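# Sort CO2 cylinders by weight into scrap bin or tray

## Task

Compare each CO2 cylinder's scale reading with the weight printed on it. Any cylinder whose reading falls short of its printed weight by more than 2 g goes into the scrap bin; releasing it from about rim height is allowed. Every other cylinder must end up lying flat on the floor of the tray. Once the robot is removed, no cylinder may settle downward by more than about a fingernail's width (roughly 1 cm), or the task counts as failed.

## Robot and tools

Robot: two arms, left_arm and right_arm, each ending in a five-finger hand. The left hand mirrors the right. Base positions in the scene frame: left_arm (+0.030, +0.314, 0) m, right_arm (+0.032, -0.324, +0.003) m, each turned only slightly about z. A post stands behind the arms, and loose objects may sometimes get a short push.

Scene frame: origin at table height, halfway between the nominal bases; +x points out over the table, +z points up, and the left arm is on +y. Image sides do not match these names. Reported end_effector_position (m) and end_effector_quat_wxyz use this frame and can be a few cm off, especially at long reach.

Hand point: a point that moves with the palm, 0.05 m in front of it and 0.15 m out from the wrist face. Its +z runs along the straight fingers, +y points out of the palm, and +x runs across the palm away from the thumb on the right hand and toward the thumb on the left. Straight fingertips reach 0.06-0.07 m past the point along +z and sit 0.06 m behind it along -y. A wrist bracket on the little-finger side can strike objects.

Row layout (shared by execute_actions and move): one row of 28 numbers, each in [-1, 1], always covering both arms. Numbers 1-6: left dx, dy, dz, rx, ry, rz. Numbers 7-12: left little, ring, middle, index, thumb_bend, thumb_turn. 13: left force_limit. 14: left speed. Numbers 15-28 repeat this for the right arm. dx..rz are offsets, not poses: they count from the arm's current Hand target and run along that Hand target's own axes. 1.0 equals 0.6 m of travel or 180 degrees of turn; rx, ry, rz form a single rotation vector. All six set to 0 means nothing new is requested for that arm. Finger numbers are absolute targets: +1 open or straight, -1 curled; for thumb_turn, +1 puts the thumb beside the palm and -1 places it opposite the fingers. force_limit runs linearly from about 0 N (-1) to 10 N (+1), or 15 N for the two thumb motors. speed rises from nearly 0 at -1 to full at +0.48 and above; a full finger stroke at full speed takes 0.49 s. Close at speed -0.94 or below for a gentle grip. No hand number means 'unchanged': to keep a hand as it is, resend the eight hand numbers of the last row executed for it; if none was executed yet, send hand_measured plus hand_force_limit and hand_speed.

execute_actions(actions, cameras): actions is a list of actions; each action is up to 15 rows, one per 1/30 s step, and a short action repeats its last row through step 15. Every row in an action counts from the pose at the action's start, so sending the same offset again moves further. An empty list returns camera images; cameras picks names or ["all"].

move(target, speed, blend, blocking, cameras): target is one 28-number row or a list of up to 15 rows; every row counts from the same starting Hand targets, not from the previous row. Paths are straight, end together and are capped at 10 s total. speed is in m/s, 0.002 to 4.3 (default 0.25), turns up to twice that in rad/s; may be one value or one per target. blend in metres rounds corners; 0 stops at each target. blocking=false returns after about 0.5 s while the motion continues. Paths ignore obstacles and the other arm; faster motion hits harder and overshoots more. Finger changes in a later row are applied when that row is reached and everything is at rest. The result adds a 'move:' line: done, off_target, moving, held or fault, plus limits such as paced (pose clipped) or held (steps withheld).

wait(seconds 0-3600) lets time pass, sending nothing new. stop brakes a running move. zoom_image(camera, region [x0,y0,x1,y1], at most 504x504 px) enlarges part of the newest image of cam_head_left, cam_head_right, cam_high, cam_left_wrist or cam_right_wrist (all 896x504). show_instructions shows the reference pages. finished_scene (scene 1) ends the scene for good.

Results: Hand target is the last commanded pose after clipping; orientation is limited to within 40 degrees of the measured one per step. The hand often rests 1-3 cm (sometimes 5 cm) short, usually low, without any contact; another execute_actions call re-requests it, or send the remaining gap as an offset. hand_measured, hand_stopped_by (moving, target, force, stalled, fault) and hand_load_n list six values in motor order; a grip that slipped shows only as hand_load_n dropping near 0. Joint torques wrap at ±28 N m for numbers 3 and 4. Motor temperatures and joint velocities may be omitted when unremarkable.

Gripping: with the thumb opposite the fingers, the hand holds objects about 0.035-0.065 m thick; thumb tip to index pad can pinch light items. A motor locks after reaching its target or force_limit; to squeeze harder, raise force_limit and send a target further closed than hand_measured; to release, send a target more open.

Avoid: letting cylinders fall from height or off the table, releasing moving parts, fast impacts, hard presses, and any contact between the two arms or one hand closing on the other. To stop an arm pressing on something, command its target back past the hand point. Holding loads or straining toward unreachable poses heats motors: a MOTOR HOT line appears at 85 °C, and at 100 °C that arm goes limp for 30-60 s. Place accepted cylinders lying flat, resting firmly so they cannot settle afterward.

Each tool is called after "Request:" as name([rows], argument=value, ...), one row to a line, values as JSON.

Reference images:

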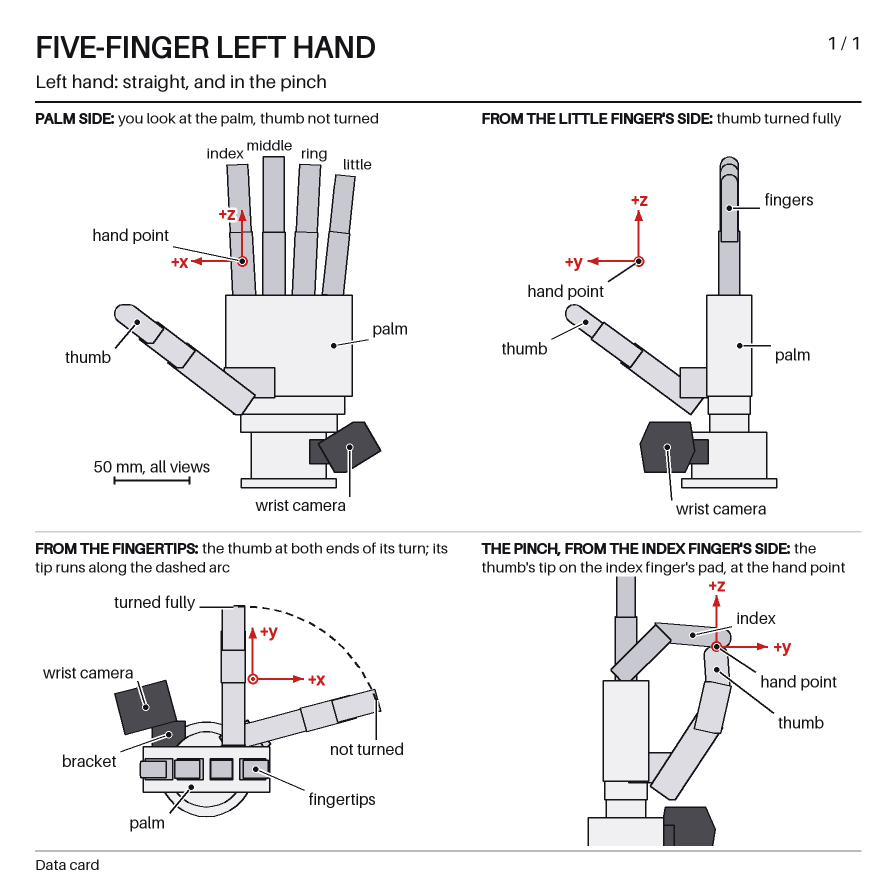

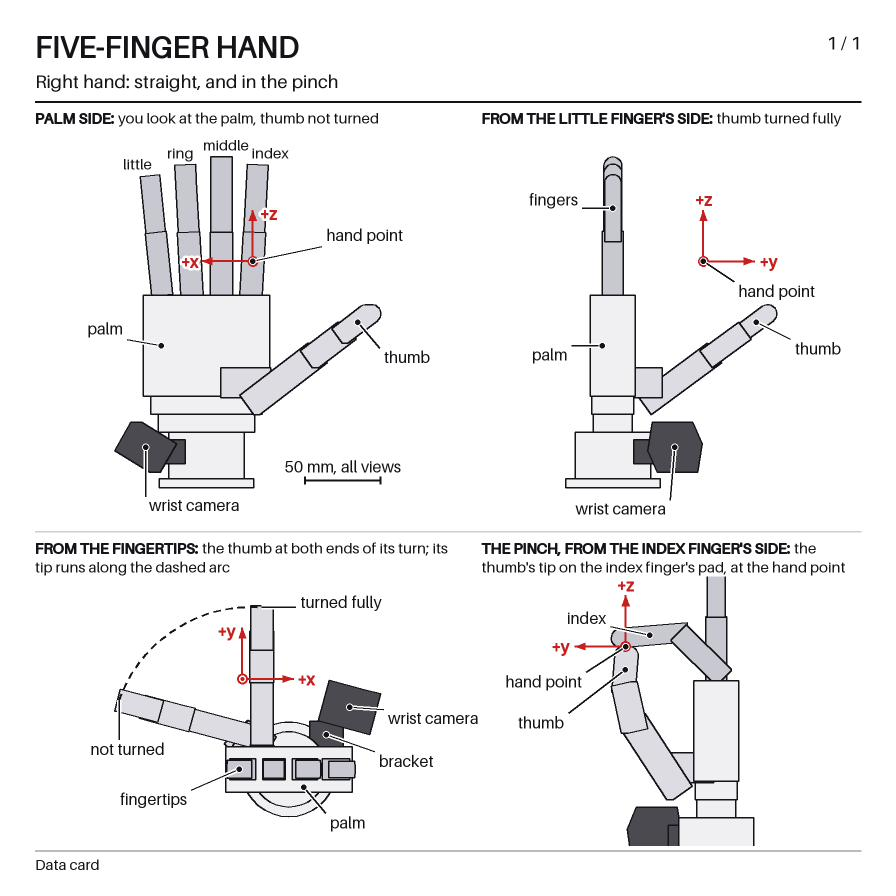

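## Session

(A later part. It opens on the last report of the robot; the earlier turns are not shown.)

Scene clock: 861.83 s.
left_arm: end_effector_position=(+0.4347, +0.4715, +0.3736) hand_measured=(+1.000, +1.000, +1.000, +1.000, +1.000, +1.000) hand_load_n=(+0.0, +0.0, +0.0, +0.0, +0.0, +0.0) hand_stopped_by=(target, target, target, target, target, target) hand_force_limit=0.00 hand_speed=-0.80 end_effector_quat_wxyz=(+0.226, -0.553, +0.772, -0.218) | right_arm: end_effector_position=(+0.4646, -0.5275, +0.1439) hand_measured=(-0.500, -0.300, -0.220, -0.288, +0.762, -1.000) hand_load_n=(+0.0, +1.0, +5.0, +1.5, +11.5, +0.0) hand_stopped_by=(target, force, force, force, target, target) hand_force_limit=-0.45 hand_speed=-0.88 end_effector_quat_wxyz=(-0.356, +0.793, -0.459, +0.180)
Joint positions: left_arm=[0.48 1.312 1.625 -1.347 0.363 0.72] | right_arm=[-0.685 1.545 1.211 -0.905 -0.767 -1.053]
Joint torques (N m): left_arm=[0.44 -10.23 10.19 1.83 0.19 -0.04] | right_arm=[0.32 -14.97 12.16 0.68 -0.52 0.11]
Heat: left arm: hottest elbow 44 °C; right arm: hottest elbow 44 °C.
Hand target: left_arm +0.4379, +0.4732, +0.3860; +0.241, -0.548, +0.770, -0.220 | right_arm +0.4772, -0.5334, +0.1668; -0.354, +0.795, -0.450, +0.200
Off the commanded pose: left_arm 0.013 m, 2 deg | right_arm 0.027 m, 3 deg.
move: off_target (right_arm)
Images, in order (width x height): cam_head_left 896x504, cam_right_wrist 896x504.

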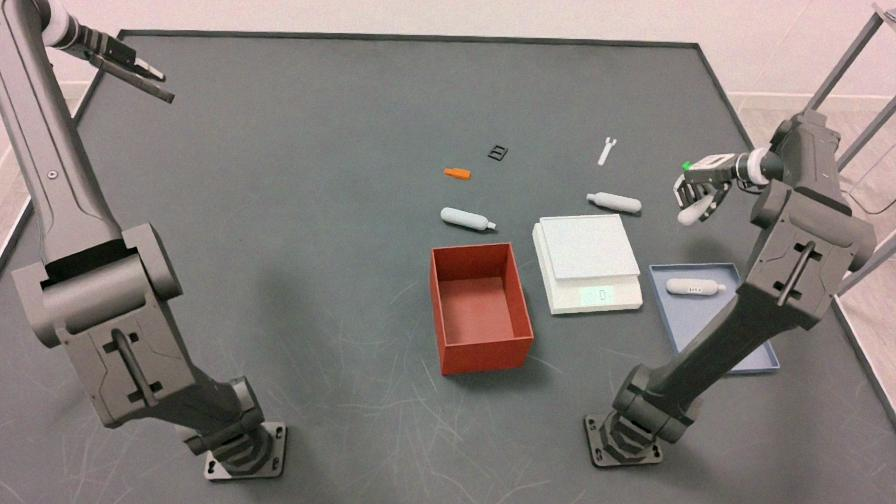

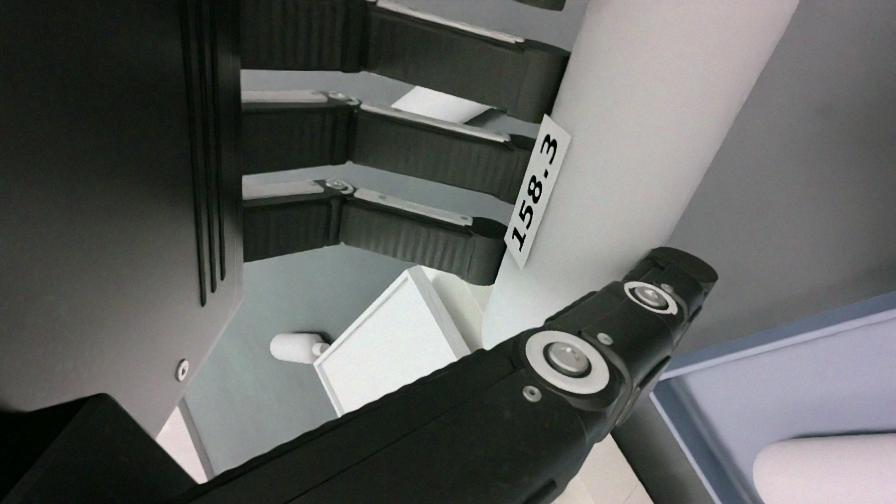

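Request:
move(target=[0,0,0,0,0,0,1,1,1,1,1,1,0,-0.8, -0.357,-0.1234,0.112,0,0.0867,0.078,-0.5,-0.5,-0.4,-0.5,0.76,-1,-0.45,-0.88], speed=0.15, cameras=["cam_right_wrist","cam_head_left"])

Request:
zoom_image(camera="cam_head_left", region=[500, 170, 700, 330])

Scene clock: 867.37 s.
left_arm: end_effector_position=(+0.4347, +0.4715, +0.3736) hand_measured=(+1.000, +1.000, +1.000, +1.000, +1.000, +1.000) hand_load_n=(+0.0, -0.5, -0.5, -0.5, +0.0, -0.5) hand_stopped_by=(target, target, target, target, target, target) hand_force_limit=0.00 hand_speed=-0.80 end_effector_quat_wxyz=(+0.226, -0.553, +0.772, -0.218) | right_arm: end_effector_position=(+0.4472, -0.3011, +0.1670) hand_measured=(-0.500, -0.300, -0.220, -0.288, +0.762, -1.000) hand_load_n=(+0.0, +1.0, +5.0, +1.5, +11.5, +0.0) hand_stopped_by=(target, force, force, force, target, target) hand_force_limit=-0.45 hand_speed=-0.88 end_effector_quat_wxyz=(-0.301, +0.706, -0.590, +0.250)
Joint positions: left_arm=[0.48 1.312 1.625 -1.347 0.363 0.72] | right_arm=[-0.094 1.083 0.811 -0.511 -0.184 -0.178]
Joint torques (N m): left_arm=[0.38 -10.23 10.22 1.84 0.19 -0.04] | right_arm=[0.32 -8.29 9.78 2.24 -0.03 0.16]
Heat: left arm: hottest elbow 44 °C; right arm: hottest elbow 44 °C.
Hand target: left_arm +0.4379, +0.4732, +0.3860; +0.241, -0.548, +0.770, -0.220 | right_arm +0.4522, -0.2985, +0.1768; -0.312, +0.700, -0.587, +0.262
Off the commanded pose: left_arm 0.013 m, 2 deg | right_arm 0.011 m, 2 deg.
move: off_target (right_arm)
Images, in order (width x height): cam_head_left 896x504, cam_right_wrist 896x504.

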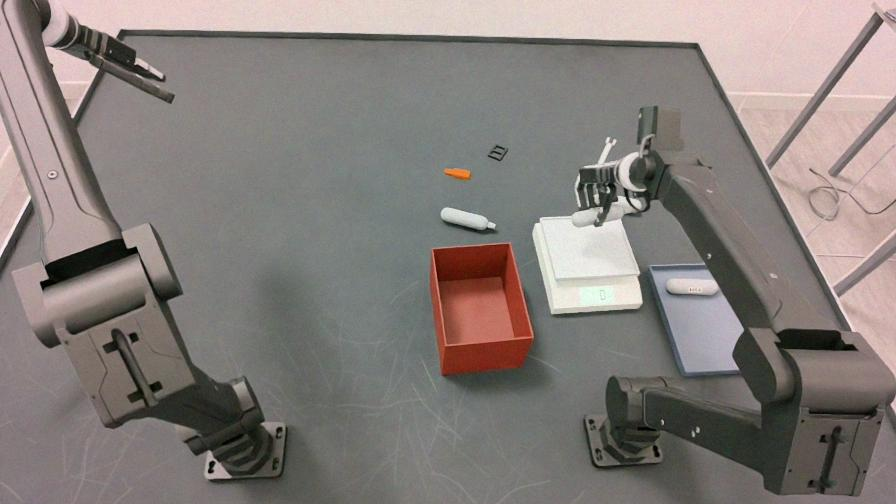

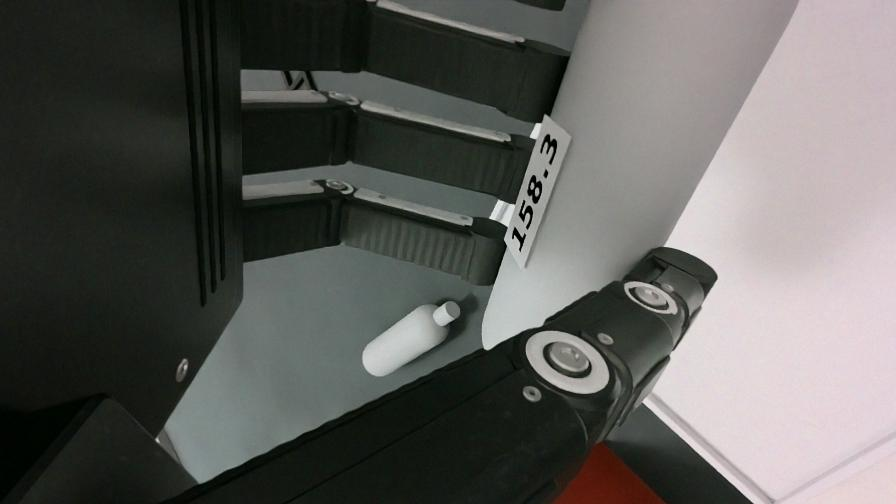

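Scaled by 2.520 from the camera's image (finer frame: 1280x720).

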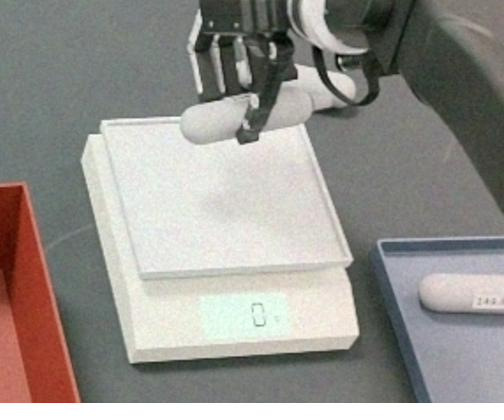

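Request:
move(target=[0,0,0,0,0,0,1,1,1,1,1,1,0,-0.8, 0,0.076,0.0685,0,0,0,-0.5,-0.5,-0.4,-0.5,0.76,-1,-0.45,-0.88], speed=0.06, cameras=["cam_right_wrist","cam_head_left"])

Request:
zoom_image(camera="cam_head_left", region=[500, 170, 700, 330])

Scene clock: 872.93 s.
left_arm: end_effector_position=(+0.4347, +0.4715, +0.3736) hand_measured=(+1.000, +1.000, +1.000, +1.000, +1.000, +1.000) hand_load_n=(+0.0, +0.0, +0.0, +0.0, +0.0, +0.0) hand_stopped_by=(target, target, target, target, target, target) hand_force_limit=0.00 hand_speed=-0.80 end_effector_quat_wxyz=(+0.226, -0.553, +0.772, -0.218) | right_arm: end_effector_position=(+0.4457, -0.3011, +0.1107) hand_measured=(-0.500, -0.300, -0.220, -0.288, +0.762, -1.000) hand_load_n=(+0.0, +1.0, +5.5, +1.5, +11.5, +0.0) hand_stopped_by=(target, force, force, force, target, target) hand_force_limit=-0.45 hand_speed=-0.88 end_effector_quat_wxyz=(-0.304, +0.704, -0.588, +0.256)
Joint positions: left_arm=[0.48 1.312 1.625 -1.347 0.363 0.72] | right_arm=[-0.094 1.136 0.685 -0.319 -0.183 -0.177]
Joint torques (N m): left_arm=[0.5 -10.23 10.22 1.84 0.19 -0.05] | right_arm=[0.38 -7.18 9.42 2.25 -0.03 0.17]
Heat: left arm: hottest elbow 44 °C; right arm: hottest elbow 43 °C.
Hand target: left_arm +0.4379, +0.4732, +0.3860; +0.241, -0.548, +0.770, -0.220 | right_arm +0.4523, -0.2986, +0.1153; -0.312, +0.700, -0.587, +0.262
Off the commanded pose: left_arm 0.013 m, 2 deg | right_arm 0.008 m, 1 deg.
move: done
Images, in order (width x height): cam_head_left 896x504, cam_right_wrist 896x504.

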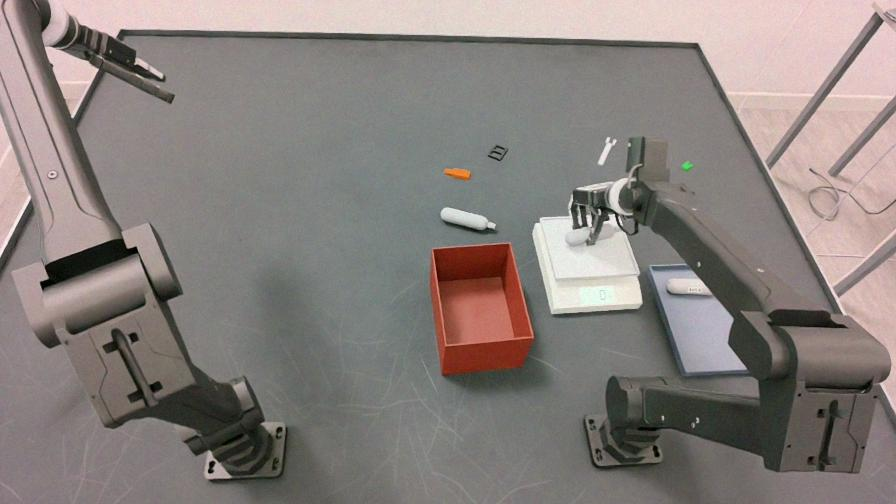

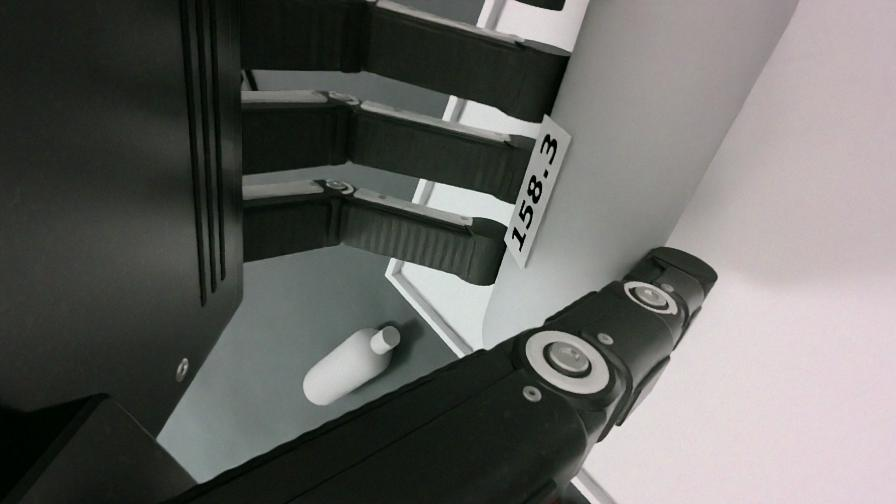

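Scaled by 2.520 from the camera's image (finer frame: 1280x720).

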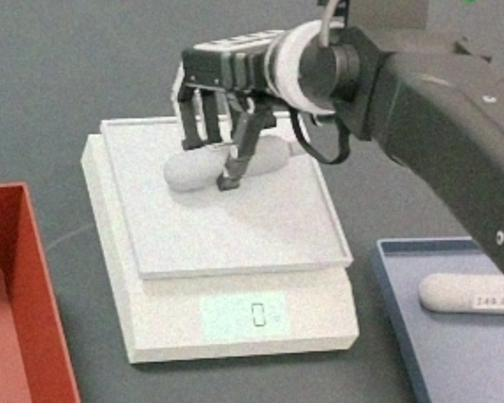

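Request:
move(target=[0,0,0,0,0,0,1,1,1,1,1,1,0,-0.8, 0,0.0112,0.01,0,0,0,-0.5,-0.5,-0.4,-0.5,0.76,-1,-0.45,-0.88], speed=0.03, cameras=["cam_head_left"])

Request:
zoom_image(camera="cam_head_left", region=[500, 170, 700, 330])

Scene clock: 875.83 s.
left_arm: end_effector_position=(+0.4347, +0.4715, +0.3736) hand_measured=(+1.000, +1.000, +1.000, +1.000, +1.000, +1.000) hand_load_n=(+0.0, +0.0, +0.0, +0.0, +0.0, +0.0) hand_stopped_by=(target, target, target, target, target, target) hand_force_limit=0.00 hand_speed=-0.80 end_effector_quat_wxyz=(+0.226, -0.553, +0.772, -0.218) | right_arm: end_effector_position=(+0.4471, -0.3011, +0.1048) hand_measured=(-0.500, -0.300, -0.220, -0.288, +0.762, -1.000) hand_load_n=(+0.0, +1.0, +5.0, +0.5, +11.0, +0.0) hand_stopped_by=(target, force, force, force, target, target) hand_force_limit=-0.45 hand_speed=-0.88 end_effector_quat_wxyz=(-0.306, +0.703, -0.588, +0.258)
Joint positions: left_arm=[0.48 1.312 1.625 -1.347 0.363 0.72] | right_arm=[-0.094 1.146 0.672 -0.288 -0.183 -0.176]
Joint torques (N m): left_arm=[0.44 -10.17 10.24 1.83 0.19 -0.05] | right_arm=[0.38 -6.95 9.07 2.28 -0.02 0.15]
Heat: left arm: hottest elbow 44 °C; right arm: hottest elbow 43 °C.
Hand target: left_arm +0.4379, +0.4732, +0.3860; +0.241, -0.548, +0.770, -0.220 | right_arm +0.4522, -0.2986, +0.1063; -0.312, +0.700, -0.587, +0.262
Off the commanded pose: left_arm 0.013 m, 2 deg | right_arm 0.006 m, 1 deg.
move: done

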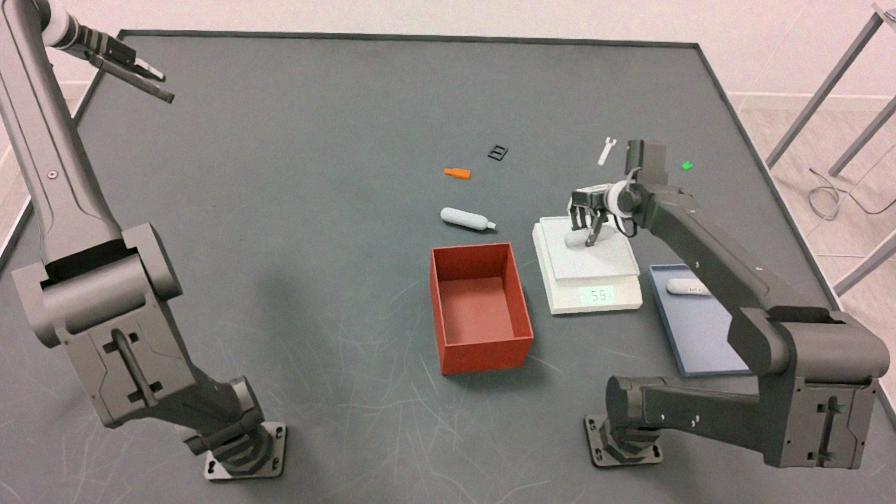

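Scaled by 2.520 from the camera's image (finer frame: 1280x720).

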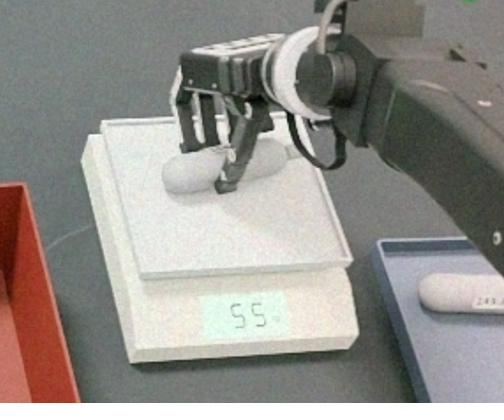

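Request:
move(target=[0,0,0,0,0,0,1,1,1,1,1,1,0,-0.8, 0,0.0062,0.0056,0,0,0,-0.5,-0.5,-0.4,-0.5,0.76,-1,-0.45,-0.88], speed=0.03, cameras=["cam_head_left"])

Request:
zoom_image(camera="cam_head_left", region=[500, 170, 700, 330])

Scene clock: 878.33 s.
left_arm: end_effector_position=(+0.4347, +0.4715, +0.3736) hand_measured=(+1.000, +1.000, +1.000, +1.000, +1.000, +1.000) hand_load_n=(+0.0, +0.0, +0.0, +0.0, +0.0, +0.0) hand_stopped_by=(target, target, target, target, target, target) hand_force_limit=0.00 hand_speed=-0.80 end_effector_quat_wxyz=(+0.226, -0.553, +0.772, -0.218) | right_arm: end_effector_position=(+0.4493, -0.3011, +0.1046) hand_measured=(-0.500, -0.300, -0.220, -0.288, +0.762, -1.000) hand_load_n=(+0.0, +2.0, +5.0, +0.5, +12.0, +0.0) hand_stopped_by=(target, force, force, force, target, target) hand_force_limit=-0.45 hand_speed=-0.88 end_effector_quat_wxyz=(-0.310, +0.701, -0.586, +0.262)
Joint positions: left_arm=[0.48 1.312 1.625 -1.347 0.363 0.72] | right_arm=[-0.094 1.147 0.667 -0.27 -0.183 -0.174]
Joint torques (N m): left_arm=[0.38 -10.23 10.24 1.81 0.18 -0.04] | right_arm=[0.32 -6.42 8.7 2.25 -0.02 0.13]
Heat: left arm: hottest elbow 44 °C; right arm: hottest elbow 43 °C.
Hand target: left_arm +0.4379, +0.4732, +0.3860; +0.241, -0.548, +0.770, -0.220 | right_arm +0.4523, -0.2986, +0.1014; -0.312, +0.700, -0.587, +0.262
Off the commanded pose: left_arm 0.013 m, 2 deg | right_arm 0.005 m, 0 deg.
move: done

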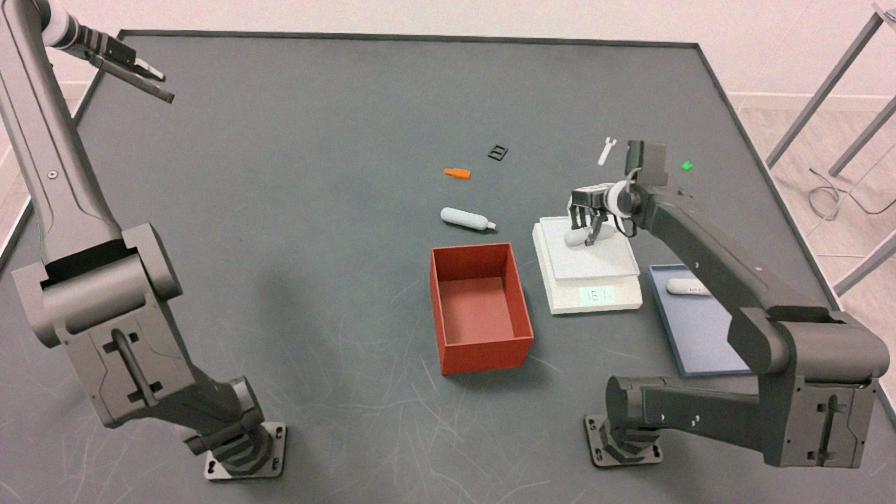

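Scaled by 2.520 from the camera's image (finer frame: 1280x720).

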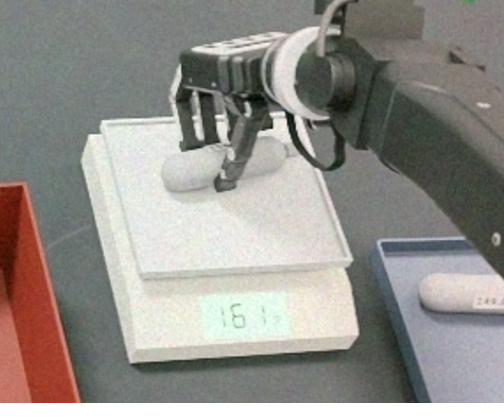

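Request:
move(target=[0,0,0,0,0,0,1,1,1,1,1,1,0,-0.8, 0,0,0,0,0,0,-0.2,-0.15,-0.1,-0.15,0.82,-1,-0.45,-0.93], speed=0.03, cameras=["cam_right_wrist"])

Request:
move(target=[0,0,0,0,0,0,1,1,1,1,1,1,0,-0.8, 0,0,0,0,0,0,0.1,0.15,0.15,0.15,1,-1,-0.4,-0.85], speed=0.03, cameras=["cam_right_wrist","cam_head_left"])

Scene clock: 882.43 s.
left_arm: end_effector_position=(+0.4347, +0.4715, +0.3736) hand_measured=(+1.000, +1.000, +1.000, +1.000, +1.000, +1.000) hand_load_n=(+0.0, +0.0, +0.0, +0.0, +0.0, +0.0) hand_stopped_by=(target, target, target, target, target, target) hand_force_limit=0.00 hand_speed=-0.80 end_effector_quat_wxyz=(+0.226, -0.553, +0.772, -0.218) | right_arm: end_effector_position=(+0.4501, -0.3011, +0.1048) hand_measured=(-0.200, -0.150, -0.100, -0.150, +0.820, -1.000) hand_load_n=(+0.0, +0.5, +0.0, +0.0, +0.0, +0.0) hand_stopped_by=(target, target, target, target, target, target) hand_force_limit=-0.45 hand_speed=-0.93 end_effector_quat_wxyz=(-0.311, +0.701, -0.586, +0.263)
Joint positions: left_arm=[0.48 1.312 1.625 -1.347 0.363 0.72] | right_arm=[-0.094 1.148 0.667 -0.267 -0.183 -0.174]
Joint torques (N m): left_arm=[0.44 -10.23 10.22 1.84 0.19 -0.04] | right_arm=[0.32 -6.48 8.72 2.14 -0.03 0.13]
Heat: left arm: hottest elbow 44 °C; right arm: hottest elbow 42 °C.
Hand target: left_arm +0.4379, +0.4732, +0.3860; +0.241, -0.548, +0.770, -0.220 | right_arm +0.4522, -0.2985, +0.1014; -0.312, +0.700, -0.587, +0.262
Off the commanded pose: left_arm 0.013 m, 2 deg | right_arm 0.005 m, 0 deg.
move: done

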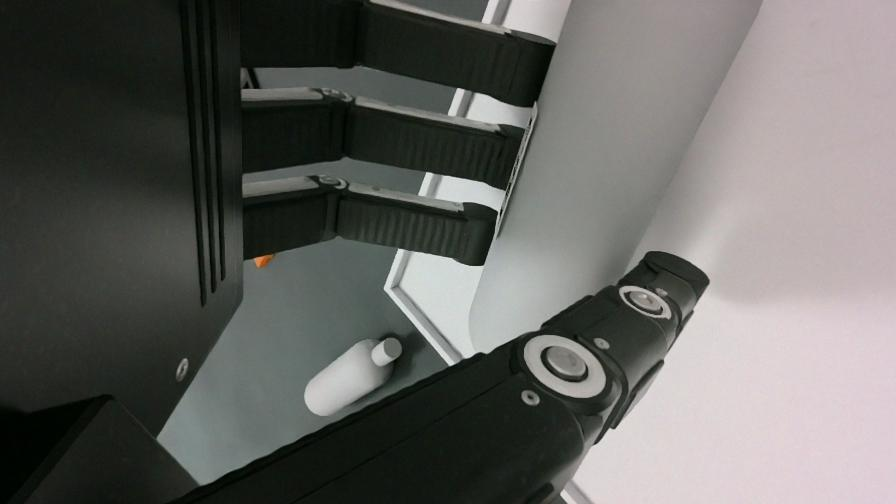

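Scene clock: 883.53 s.
left_arm: end_effector_position=(+0.4347, +0.4715, +0.3736) hand_measured=(+1.000, +1.000, +1.000, +1.000, +1.000, +1.000) hand_load_n=(+0.0, +0.0, +0.0, +0.0, +0.0, +0.0) hand_stopped_by=(target, target, target, target, target, target) hand_force_limit=0.00 hand_speed=-0.80 end_effector_quat_wxyz=(+0.226, -0.553, +0.772, -0.218) | right_arm: end_effector_position=(+0.4501, -0.3011, +0.1048) hand_measured=(+0.100, +0.150, +0.150, +0.150, +1.000, -1.000) hand_load_n=(+0.0, +0.0, +0.0, +0.0, +0.0, +0.0) hand_stopped_by=(target, target, target, target, target, target) hand_force_limit=-0.40 hand_speed=-0.85 end_effector_quat_wxyz=(-0.311, +0.701, -0.586, +0.263)
Joint positions: left_arm=[0.48 1.312 1.625 -1.347 0.363 0.72] | right_arm=[-0.094 1.148 0.667 -0.267 -0.183 -0.174]
Joint torques (N m): left_arm=[0.44 -10.23 10.24 1.84 0.18 -0.05] | right_arm=[0.32 -6.48 8.72 2.13 -0.03 0.13]
Heat: left arm: hottest elbow 44 °C; right arm: hottest elbow 42 °C.
Hand target: left_arm +0.4379, +0.4732, +0.3860; +0.241, -0.548, +0.770, -0.220 | right_arm +0.4522, -0.2985, +0.1014; -0.312, +0.700, -0.587, +0.262
Off the commanded pose: left_arm 0.013 m, 2 deg | right_arm 0.005 m, 0 deg.
move: done
Images, in order (width x height): cam_head_left 896x504, cam_right_wrist 896x504.

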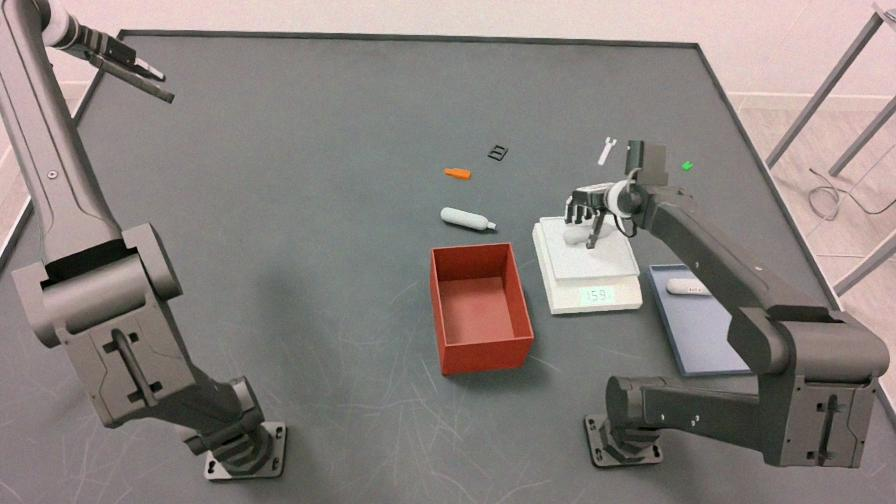

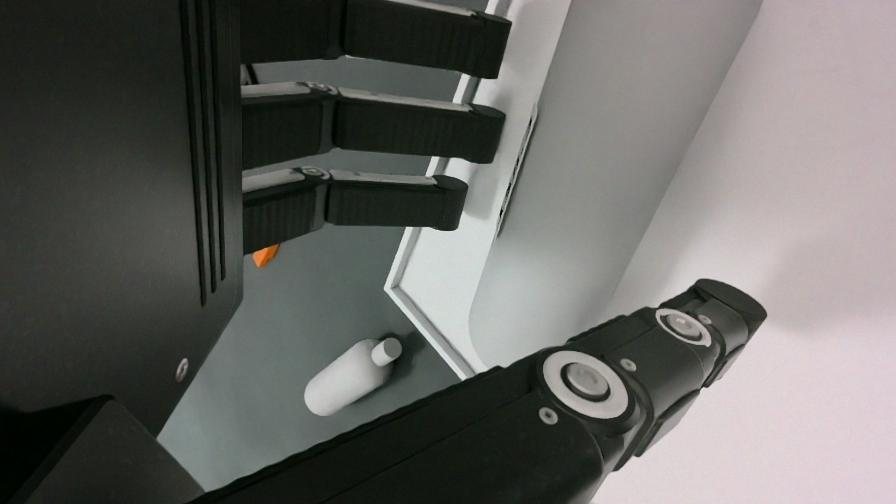

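Request:
wait(seconds=1, cameras=["cam_head_left","cam_head_right"])

Request:
zoom_image(camera="cam_head_left", region=[560, 270, 640, 320])

Request:
zoom_image(camera="cam_head_right", region=[560, 270, 640, 320])

Scene clock: 888.00 s.
left_arm: end_effector_position=(+0.4347, +0.4715, +0.3736) hand_measured=(+1.000, +1.000, +1.000, +1.000, +1.000, +1.000) hand_load_n=(+0.0, +0.0, +0.0, +0.0, +0.0, +0.0) hand_stopped_by=(target, target, target, target, target, target) hand_force_limit=0.00 hand_speed=-0.80 end_effector_quat_wxyz=(+0.226, -0.553, +0.772, -0.218) | right_arm: end_effector_position=(+0.4501, -0.3011, +0.1048) hand_measured=(+0.100, +0.150, +0.150, +0.150, +1.000, -1.000) hand_load_n=(+0.0, +0.0, +0.0, +0.0, +0.0, +0.0) hand_stopped_by=(target, target, target, target, target, target) hand_force_limit=-0.40 hand_speed=-0.85 end_effector_quat_wxyz=(-0.311, +0.701, -0.586, +0.263)
Joint positions: left_arm=[0.48 1.312 1.625 -1.347 0.363 0.72] | right_arm=[-0.094 1.148 0.667 -0.267 -0.183 -0.174]
Joint torques (N m): left_arm=[0.38 -10.23 10.24 1.84 0.19 -0.04] | right_arm=[0.44 -6.42 8.75 2.11 -0.02 0.12]
Heat: left arm: hottest elbow 44 °C; right arm: hottest elbow 42 °C.
Hand target: left_arm +0.4379, +0.4732, +0.3860; +0.241, -0.548, +0.770, -0.220 | right_arm +0.4522, -0.2985, +0.1014; -0.312, +0.700, -0.587, +0.262
Off the commanded pose: left_arm 0.013 m, 2 deg | right_arm 0.005 m, 0 deg.
wait: 1.00 s; at rest from the start

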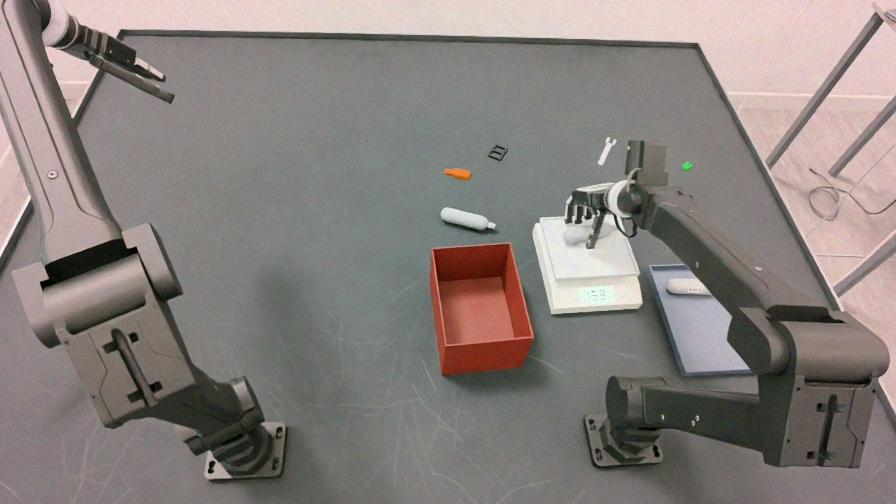

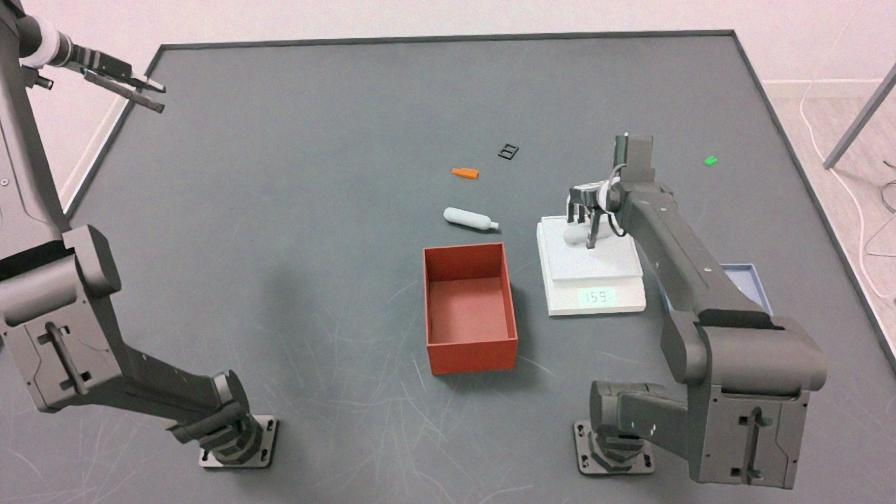

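Scaled by 6.300 from the camera's image (finer frame: 1280x720).

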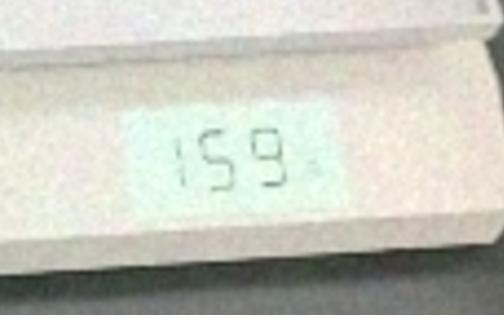

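Scaled by 6.300 from the camera's image (finer frame: 1280x720).

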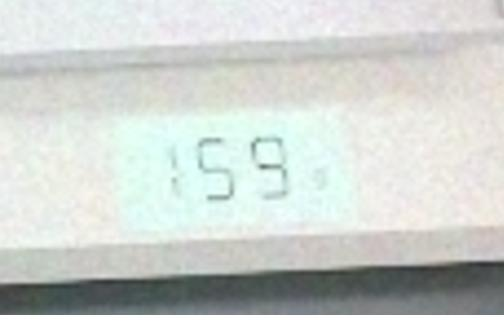

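Request:
move(target=[0,0,0,0,0,0,1,1,1,1,1,1,0,-0.8, 0,-0.05,-0.045,0,0,0,0.1,0.15,0.15,0.15,1,-1,-0.4,-0.85], speed=0.06, cameras=["cam_right_wrist","cam_head_left","cam_head_right"])

Request:
zoom_image(camera="cam_head_left", region=[560, 270, 640, 320])

Request:
zoom_image(camera="cam_head_right", region=[560, 270, 640, 320])

Scene clock: 892.80 s.
left_arm: end_effector_position=(+0.4347, +0.4715, +0.3736) hand_measured=(+1.000, +1.000, +1.000, +1.000, +1.000, +1.000) hand_load_n=(+0.0, +0.0, +0.0, +0.0, +0.0, -0.5) hand_stopped_by=(target, target, target, target, target, target) hand_force_limit=0.00 hand_speed=-0.80 end_effector_quat_wxyz=(+0.226, -0.553, +0.772, -0.218) | right_arm: end_effector_position=(+0.4400, -0.3007, +0.1229) hand_measured=(+0.100, +0.150, +0.150, +0.150, +1.000, -1.000) hand_load_n=(+0.0, +0.0, +0.0, +0.0, +0.0, +0.0) hand_stopped_by=(target, target, target, target, target, target) hand_force_limit=-0.40 hand_speed=-0.85 end_effector_quat_wxyz=(-0.301, +0.704, -0.591, +0.252)
Joint positions: left_arm=[0.48 1.312 1.625 -1.347 0.363 0.72] | right_arm=[-0.094 1.106 0.704 -0.377 -0.181 -0.174]
Joint torques (N m): left_arm=[0.5 -10.23 10.22 1.84 0.19 -0.04] | right_arm=[0.38 -7.3 12.12 1.32 -0.09 0.13]
Heat: left arm: hottest elbow 44 °C; right arm: hottest elbow 42 °C.
Hand target: left_arm +0.4379, +0.4732, +0.3860; +0.241, -0.548, +0.770, -0.220 | right_arm +0.4523, -0.2985, +0.1418; -0.312, +0.700, -0.587, +0.262
Off the commanded pose: left_arm 0.013 m, 2 deg | right_arm 0.023 m, 2 deg.
move: off_target (right_arm)
Images, in order (width x height): cam_head_left 896x504, cam_head_right 896x504, cam_right_wrist 896x504.

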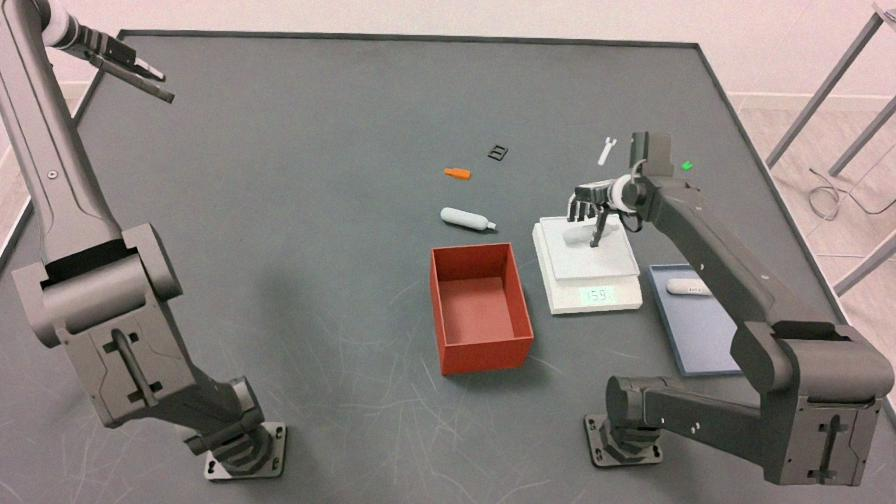

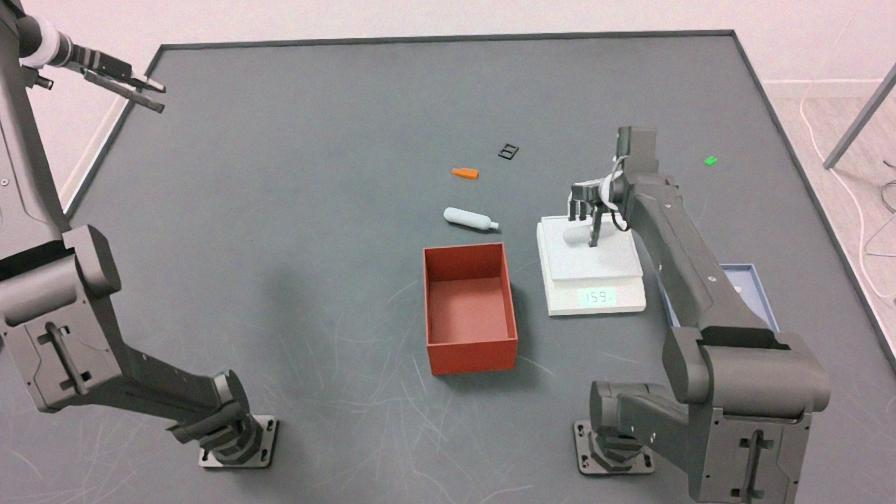

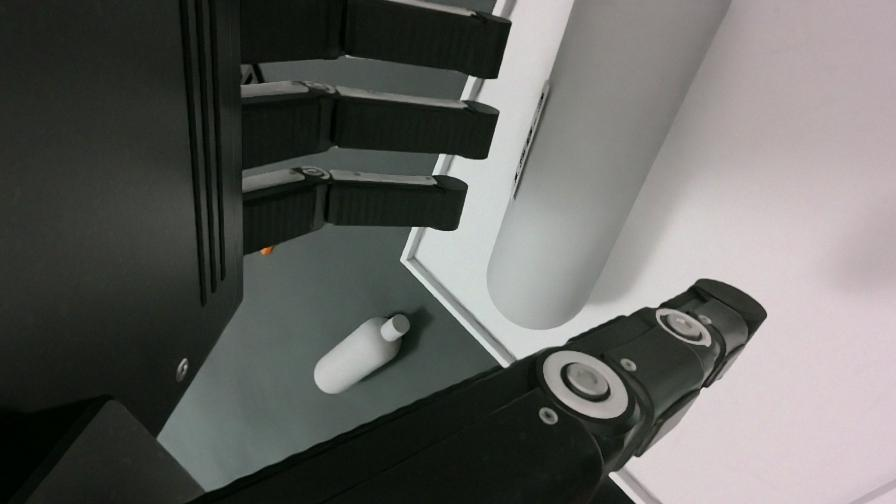

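Scaled by 6.300 from the camera's image (finer frame: 1280x720).

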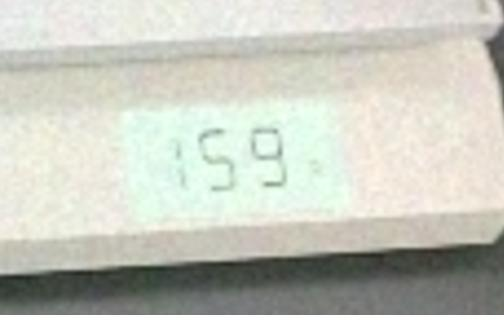

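Scaled by 6.300 from the camera's image (finer frame: 1280x720).

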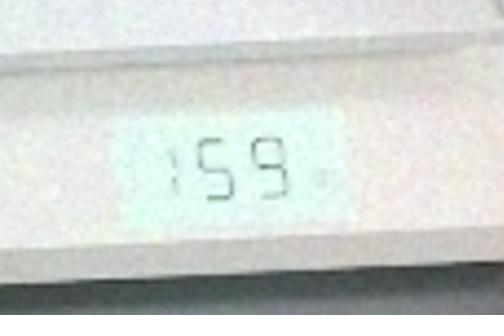

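Request:
move([
  [0,0,0,0,0,0,1,1,1,1,1,1,0,-0.8, 0,-0.062,-0.0558,0,0,0,0.1,0.15,0.15,0.15,1,-1,-0.4,-0.85],
  [0,0,0,0,0,0,1,1,1,1,1,1,0,-0.8, 0.1235,0.0988,-0.2592,0,0,0,0.1,0.15,0.15,0.15,1,-1,-0.4,-0.85],
], speed=0.15, blend=[0.02, 0], cameras=["cam_right_wrist","cam_head_left"])

Scene clock: 904.77 s.
left_arm: end_effector_position=(+0.4347, +0.4715, +0.3736) hand_measured=(+1.000, +1.000, +1.000, +1.000, +1.000, +1.000) hand_load_n=(+0.0, +0.0, +0.0, +0.0, +0.0, +0.0) hand_stopped_by=(target, target, target, target, target, target) hand_force_limit=0.00 hand_speed=-0.80 end_effector_quat_wxyz=(+0.226, -0.553, +0.772, -0.218) | right_arm: end_effector_position=(+0.3145, -0.3961, +0.2022) hand_measured=(+0.100, +0.150, +0.150, +0.150, +1.000, -1.000) hand_load_n=(+0.0, +0.0, +0.0, +0.0, +0.0, +0.0) hand_stopped_by=(target, target, target, target, target, target) hand_force_limit=-0.40 hand_speed=-0.85 end_effector_quat_wxyz=(-0.314, +0.699, -0.587, +0.262)
Joint positions: left_arm=[0.48 1.312 1.625 -1.347 0.363 0.72] | right_arm=[-0.597 0.753 0.731 -0.865 -0.537 -0.557]
Joint torques (N m): left_arm=[0.44 -10.17 10.21 1.84 0.18 -0.05] | right_arm=[-1.32 -2.49 9.7 1.11 -0.43 -0.11]
Heat: left arm: hottest elbow 44 °C; right arm: hottest elbow 44 °C.
Hand target: left_arm +0.4379, +0.4732, +0.3860; +0.241, -0.548, +0.770, -0.220 | right_arm +0.3122, -0.3985, +0.2016; -0.312, +0.700, -0.587, +0.262
Off the commanded pose: left_arm 0.013 m, 2 deg | right_arm 0.003 m, 0 deg.
move: done
Images, in order (width x height): cam_head_left 896x504, cam_right_wrist 896x504.

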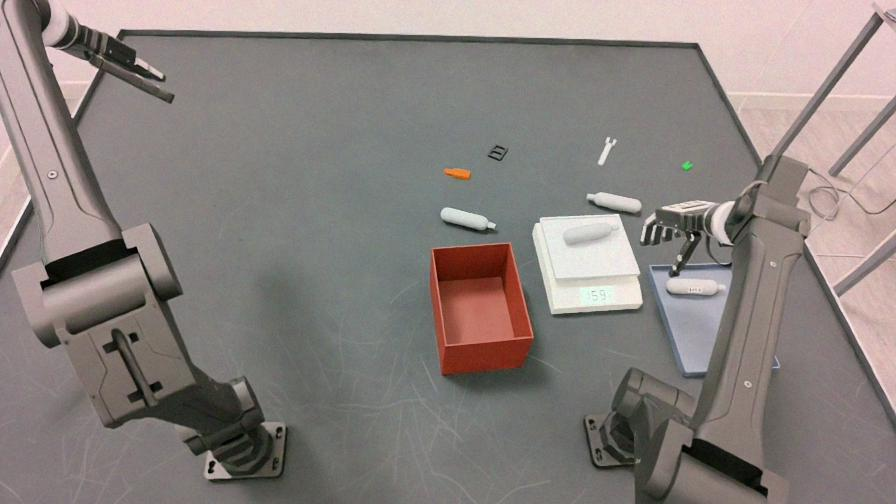

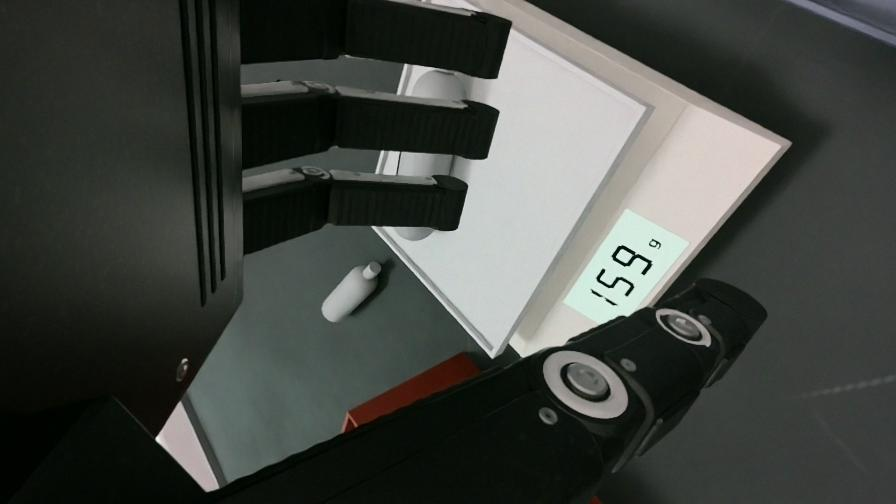

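Request:
move([
  [0,0,0,0,0,0,1,1,1,1,1,1,0,-0.8, -0.1237,-0.1112,0.248,0,0,0,0.1,0.15,0.15,0.15,1,-1,-0.4,-0.85],
  [0,0,0,0,0,0,1,1,1,1,1,1,0,-0.8, -0.1237,-0.0602,0.294,0,0,0,0.1,0.15,0.15,0.15,1,-1,-0.4,-0.85],
], speed=[0.15,0.08], blend=[0.005, 0], cameras=["cam_right_wrist","cam_head_left"])

Scene clock: 911.30 s.
left_arm: end_effector_position=(+0.4347, +0.4715, +0.3736) hand_measured=(+1.000, +1.000, +1.000, +1.000, +1.000, +1.000) hand_load_n=(+0.0, +0.0, +0.0, +0.0, +0.0, -0.5) hand_stopped_by=(target, target, target, target, target, target) hand_force_limit=0.00 hand_speed=-0.80 end_effector_quat_wxyz=(+0.226, -0.553, +0.772, -0.218) | right_arm: end_effector_position=(+0.4493, -0.3022, +0.1118) hand_measured=(+0.100, +0.150, +0.150, +0.150, +1.000, -1.000) hand_load_n=(+0.5, +0.0, +0.0, +0.0, +0.0, +0.0) hand_stopped_by=(target, target, target, target, target, target) hand_force_limit=-0.40 hand_speed=-0.85 end_effector_quat_wxyz=(-0.309, +0.702, -0.586, +0.262)
Joint positions: left_arm=[0.48 1.312 1.625 -1.347 0.363 0.72] | right_arm=[-0.096 1.137 0.682 -0.298 -0.183 -0.177]
Joint torques (N m): left_arm=[0.44 -10.17 10.22 1.83 0.19 -0.04] | right_arm=[0.62 -6.65 8.94 2.13 0 0.16]
Heat: left arm: hottest elbow 44 °C; right arm: hottest elbow 44 °C.
Hand target: left_arm +0.4379, +0.4732, +0.3860; +0.241, -0.548, +0.770, -0.220 | right_arm +0.4523, -0.2985, +0.1106; -0.312, +0.700, -0.587, +0.262
Off the commanded pose: left_arm 0.013 m, 2 deg | right_arm 0.005 m, 0 deg.
move: done
Images, in order (width x height): cam_head_left 896x504, cam_right_wrist 896x504.

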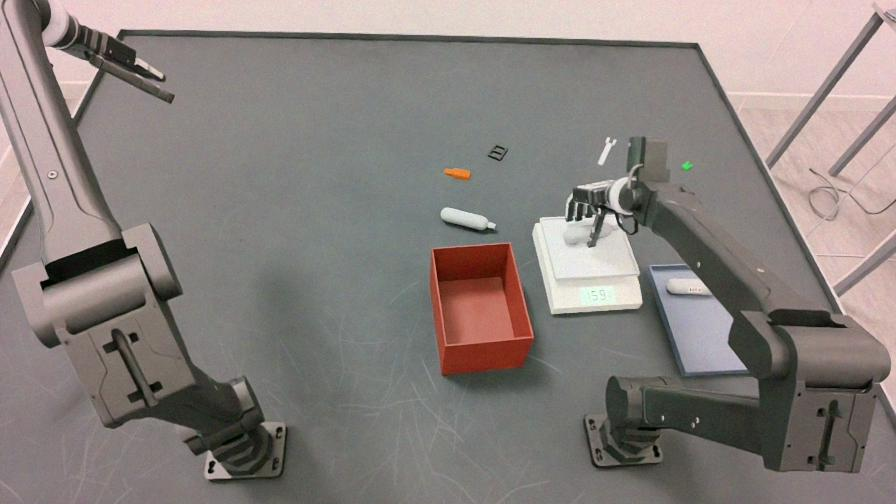

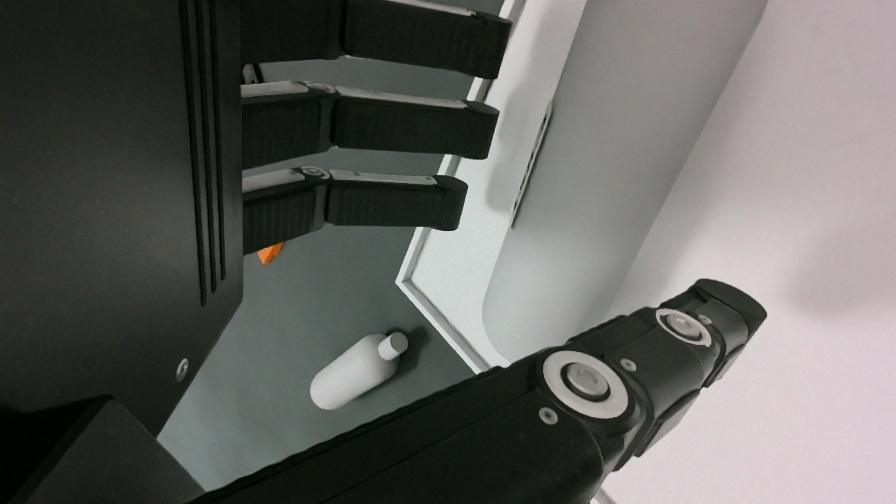

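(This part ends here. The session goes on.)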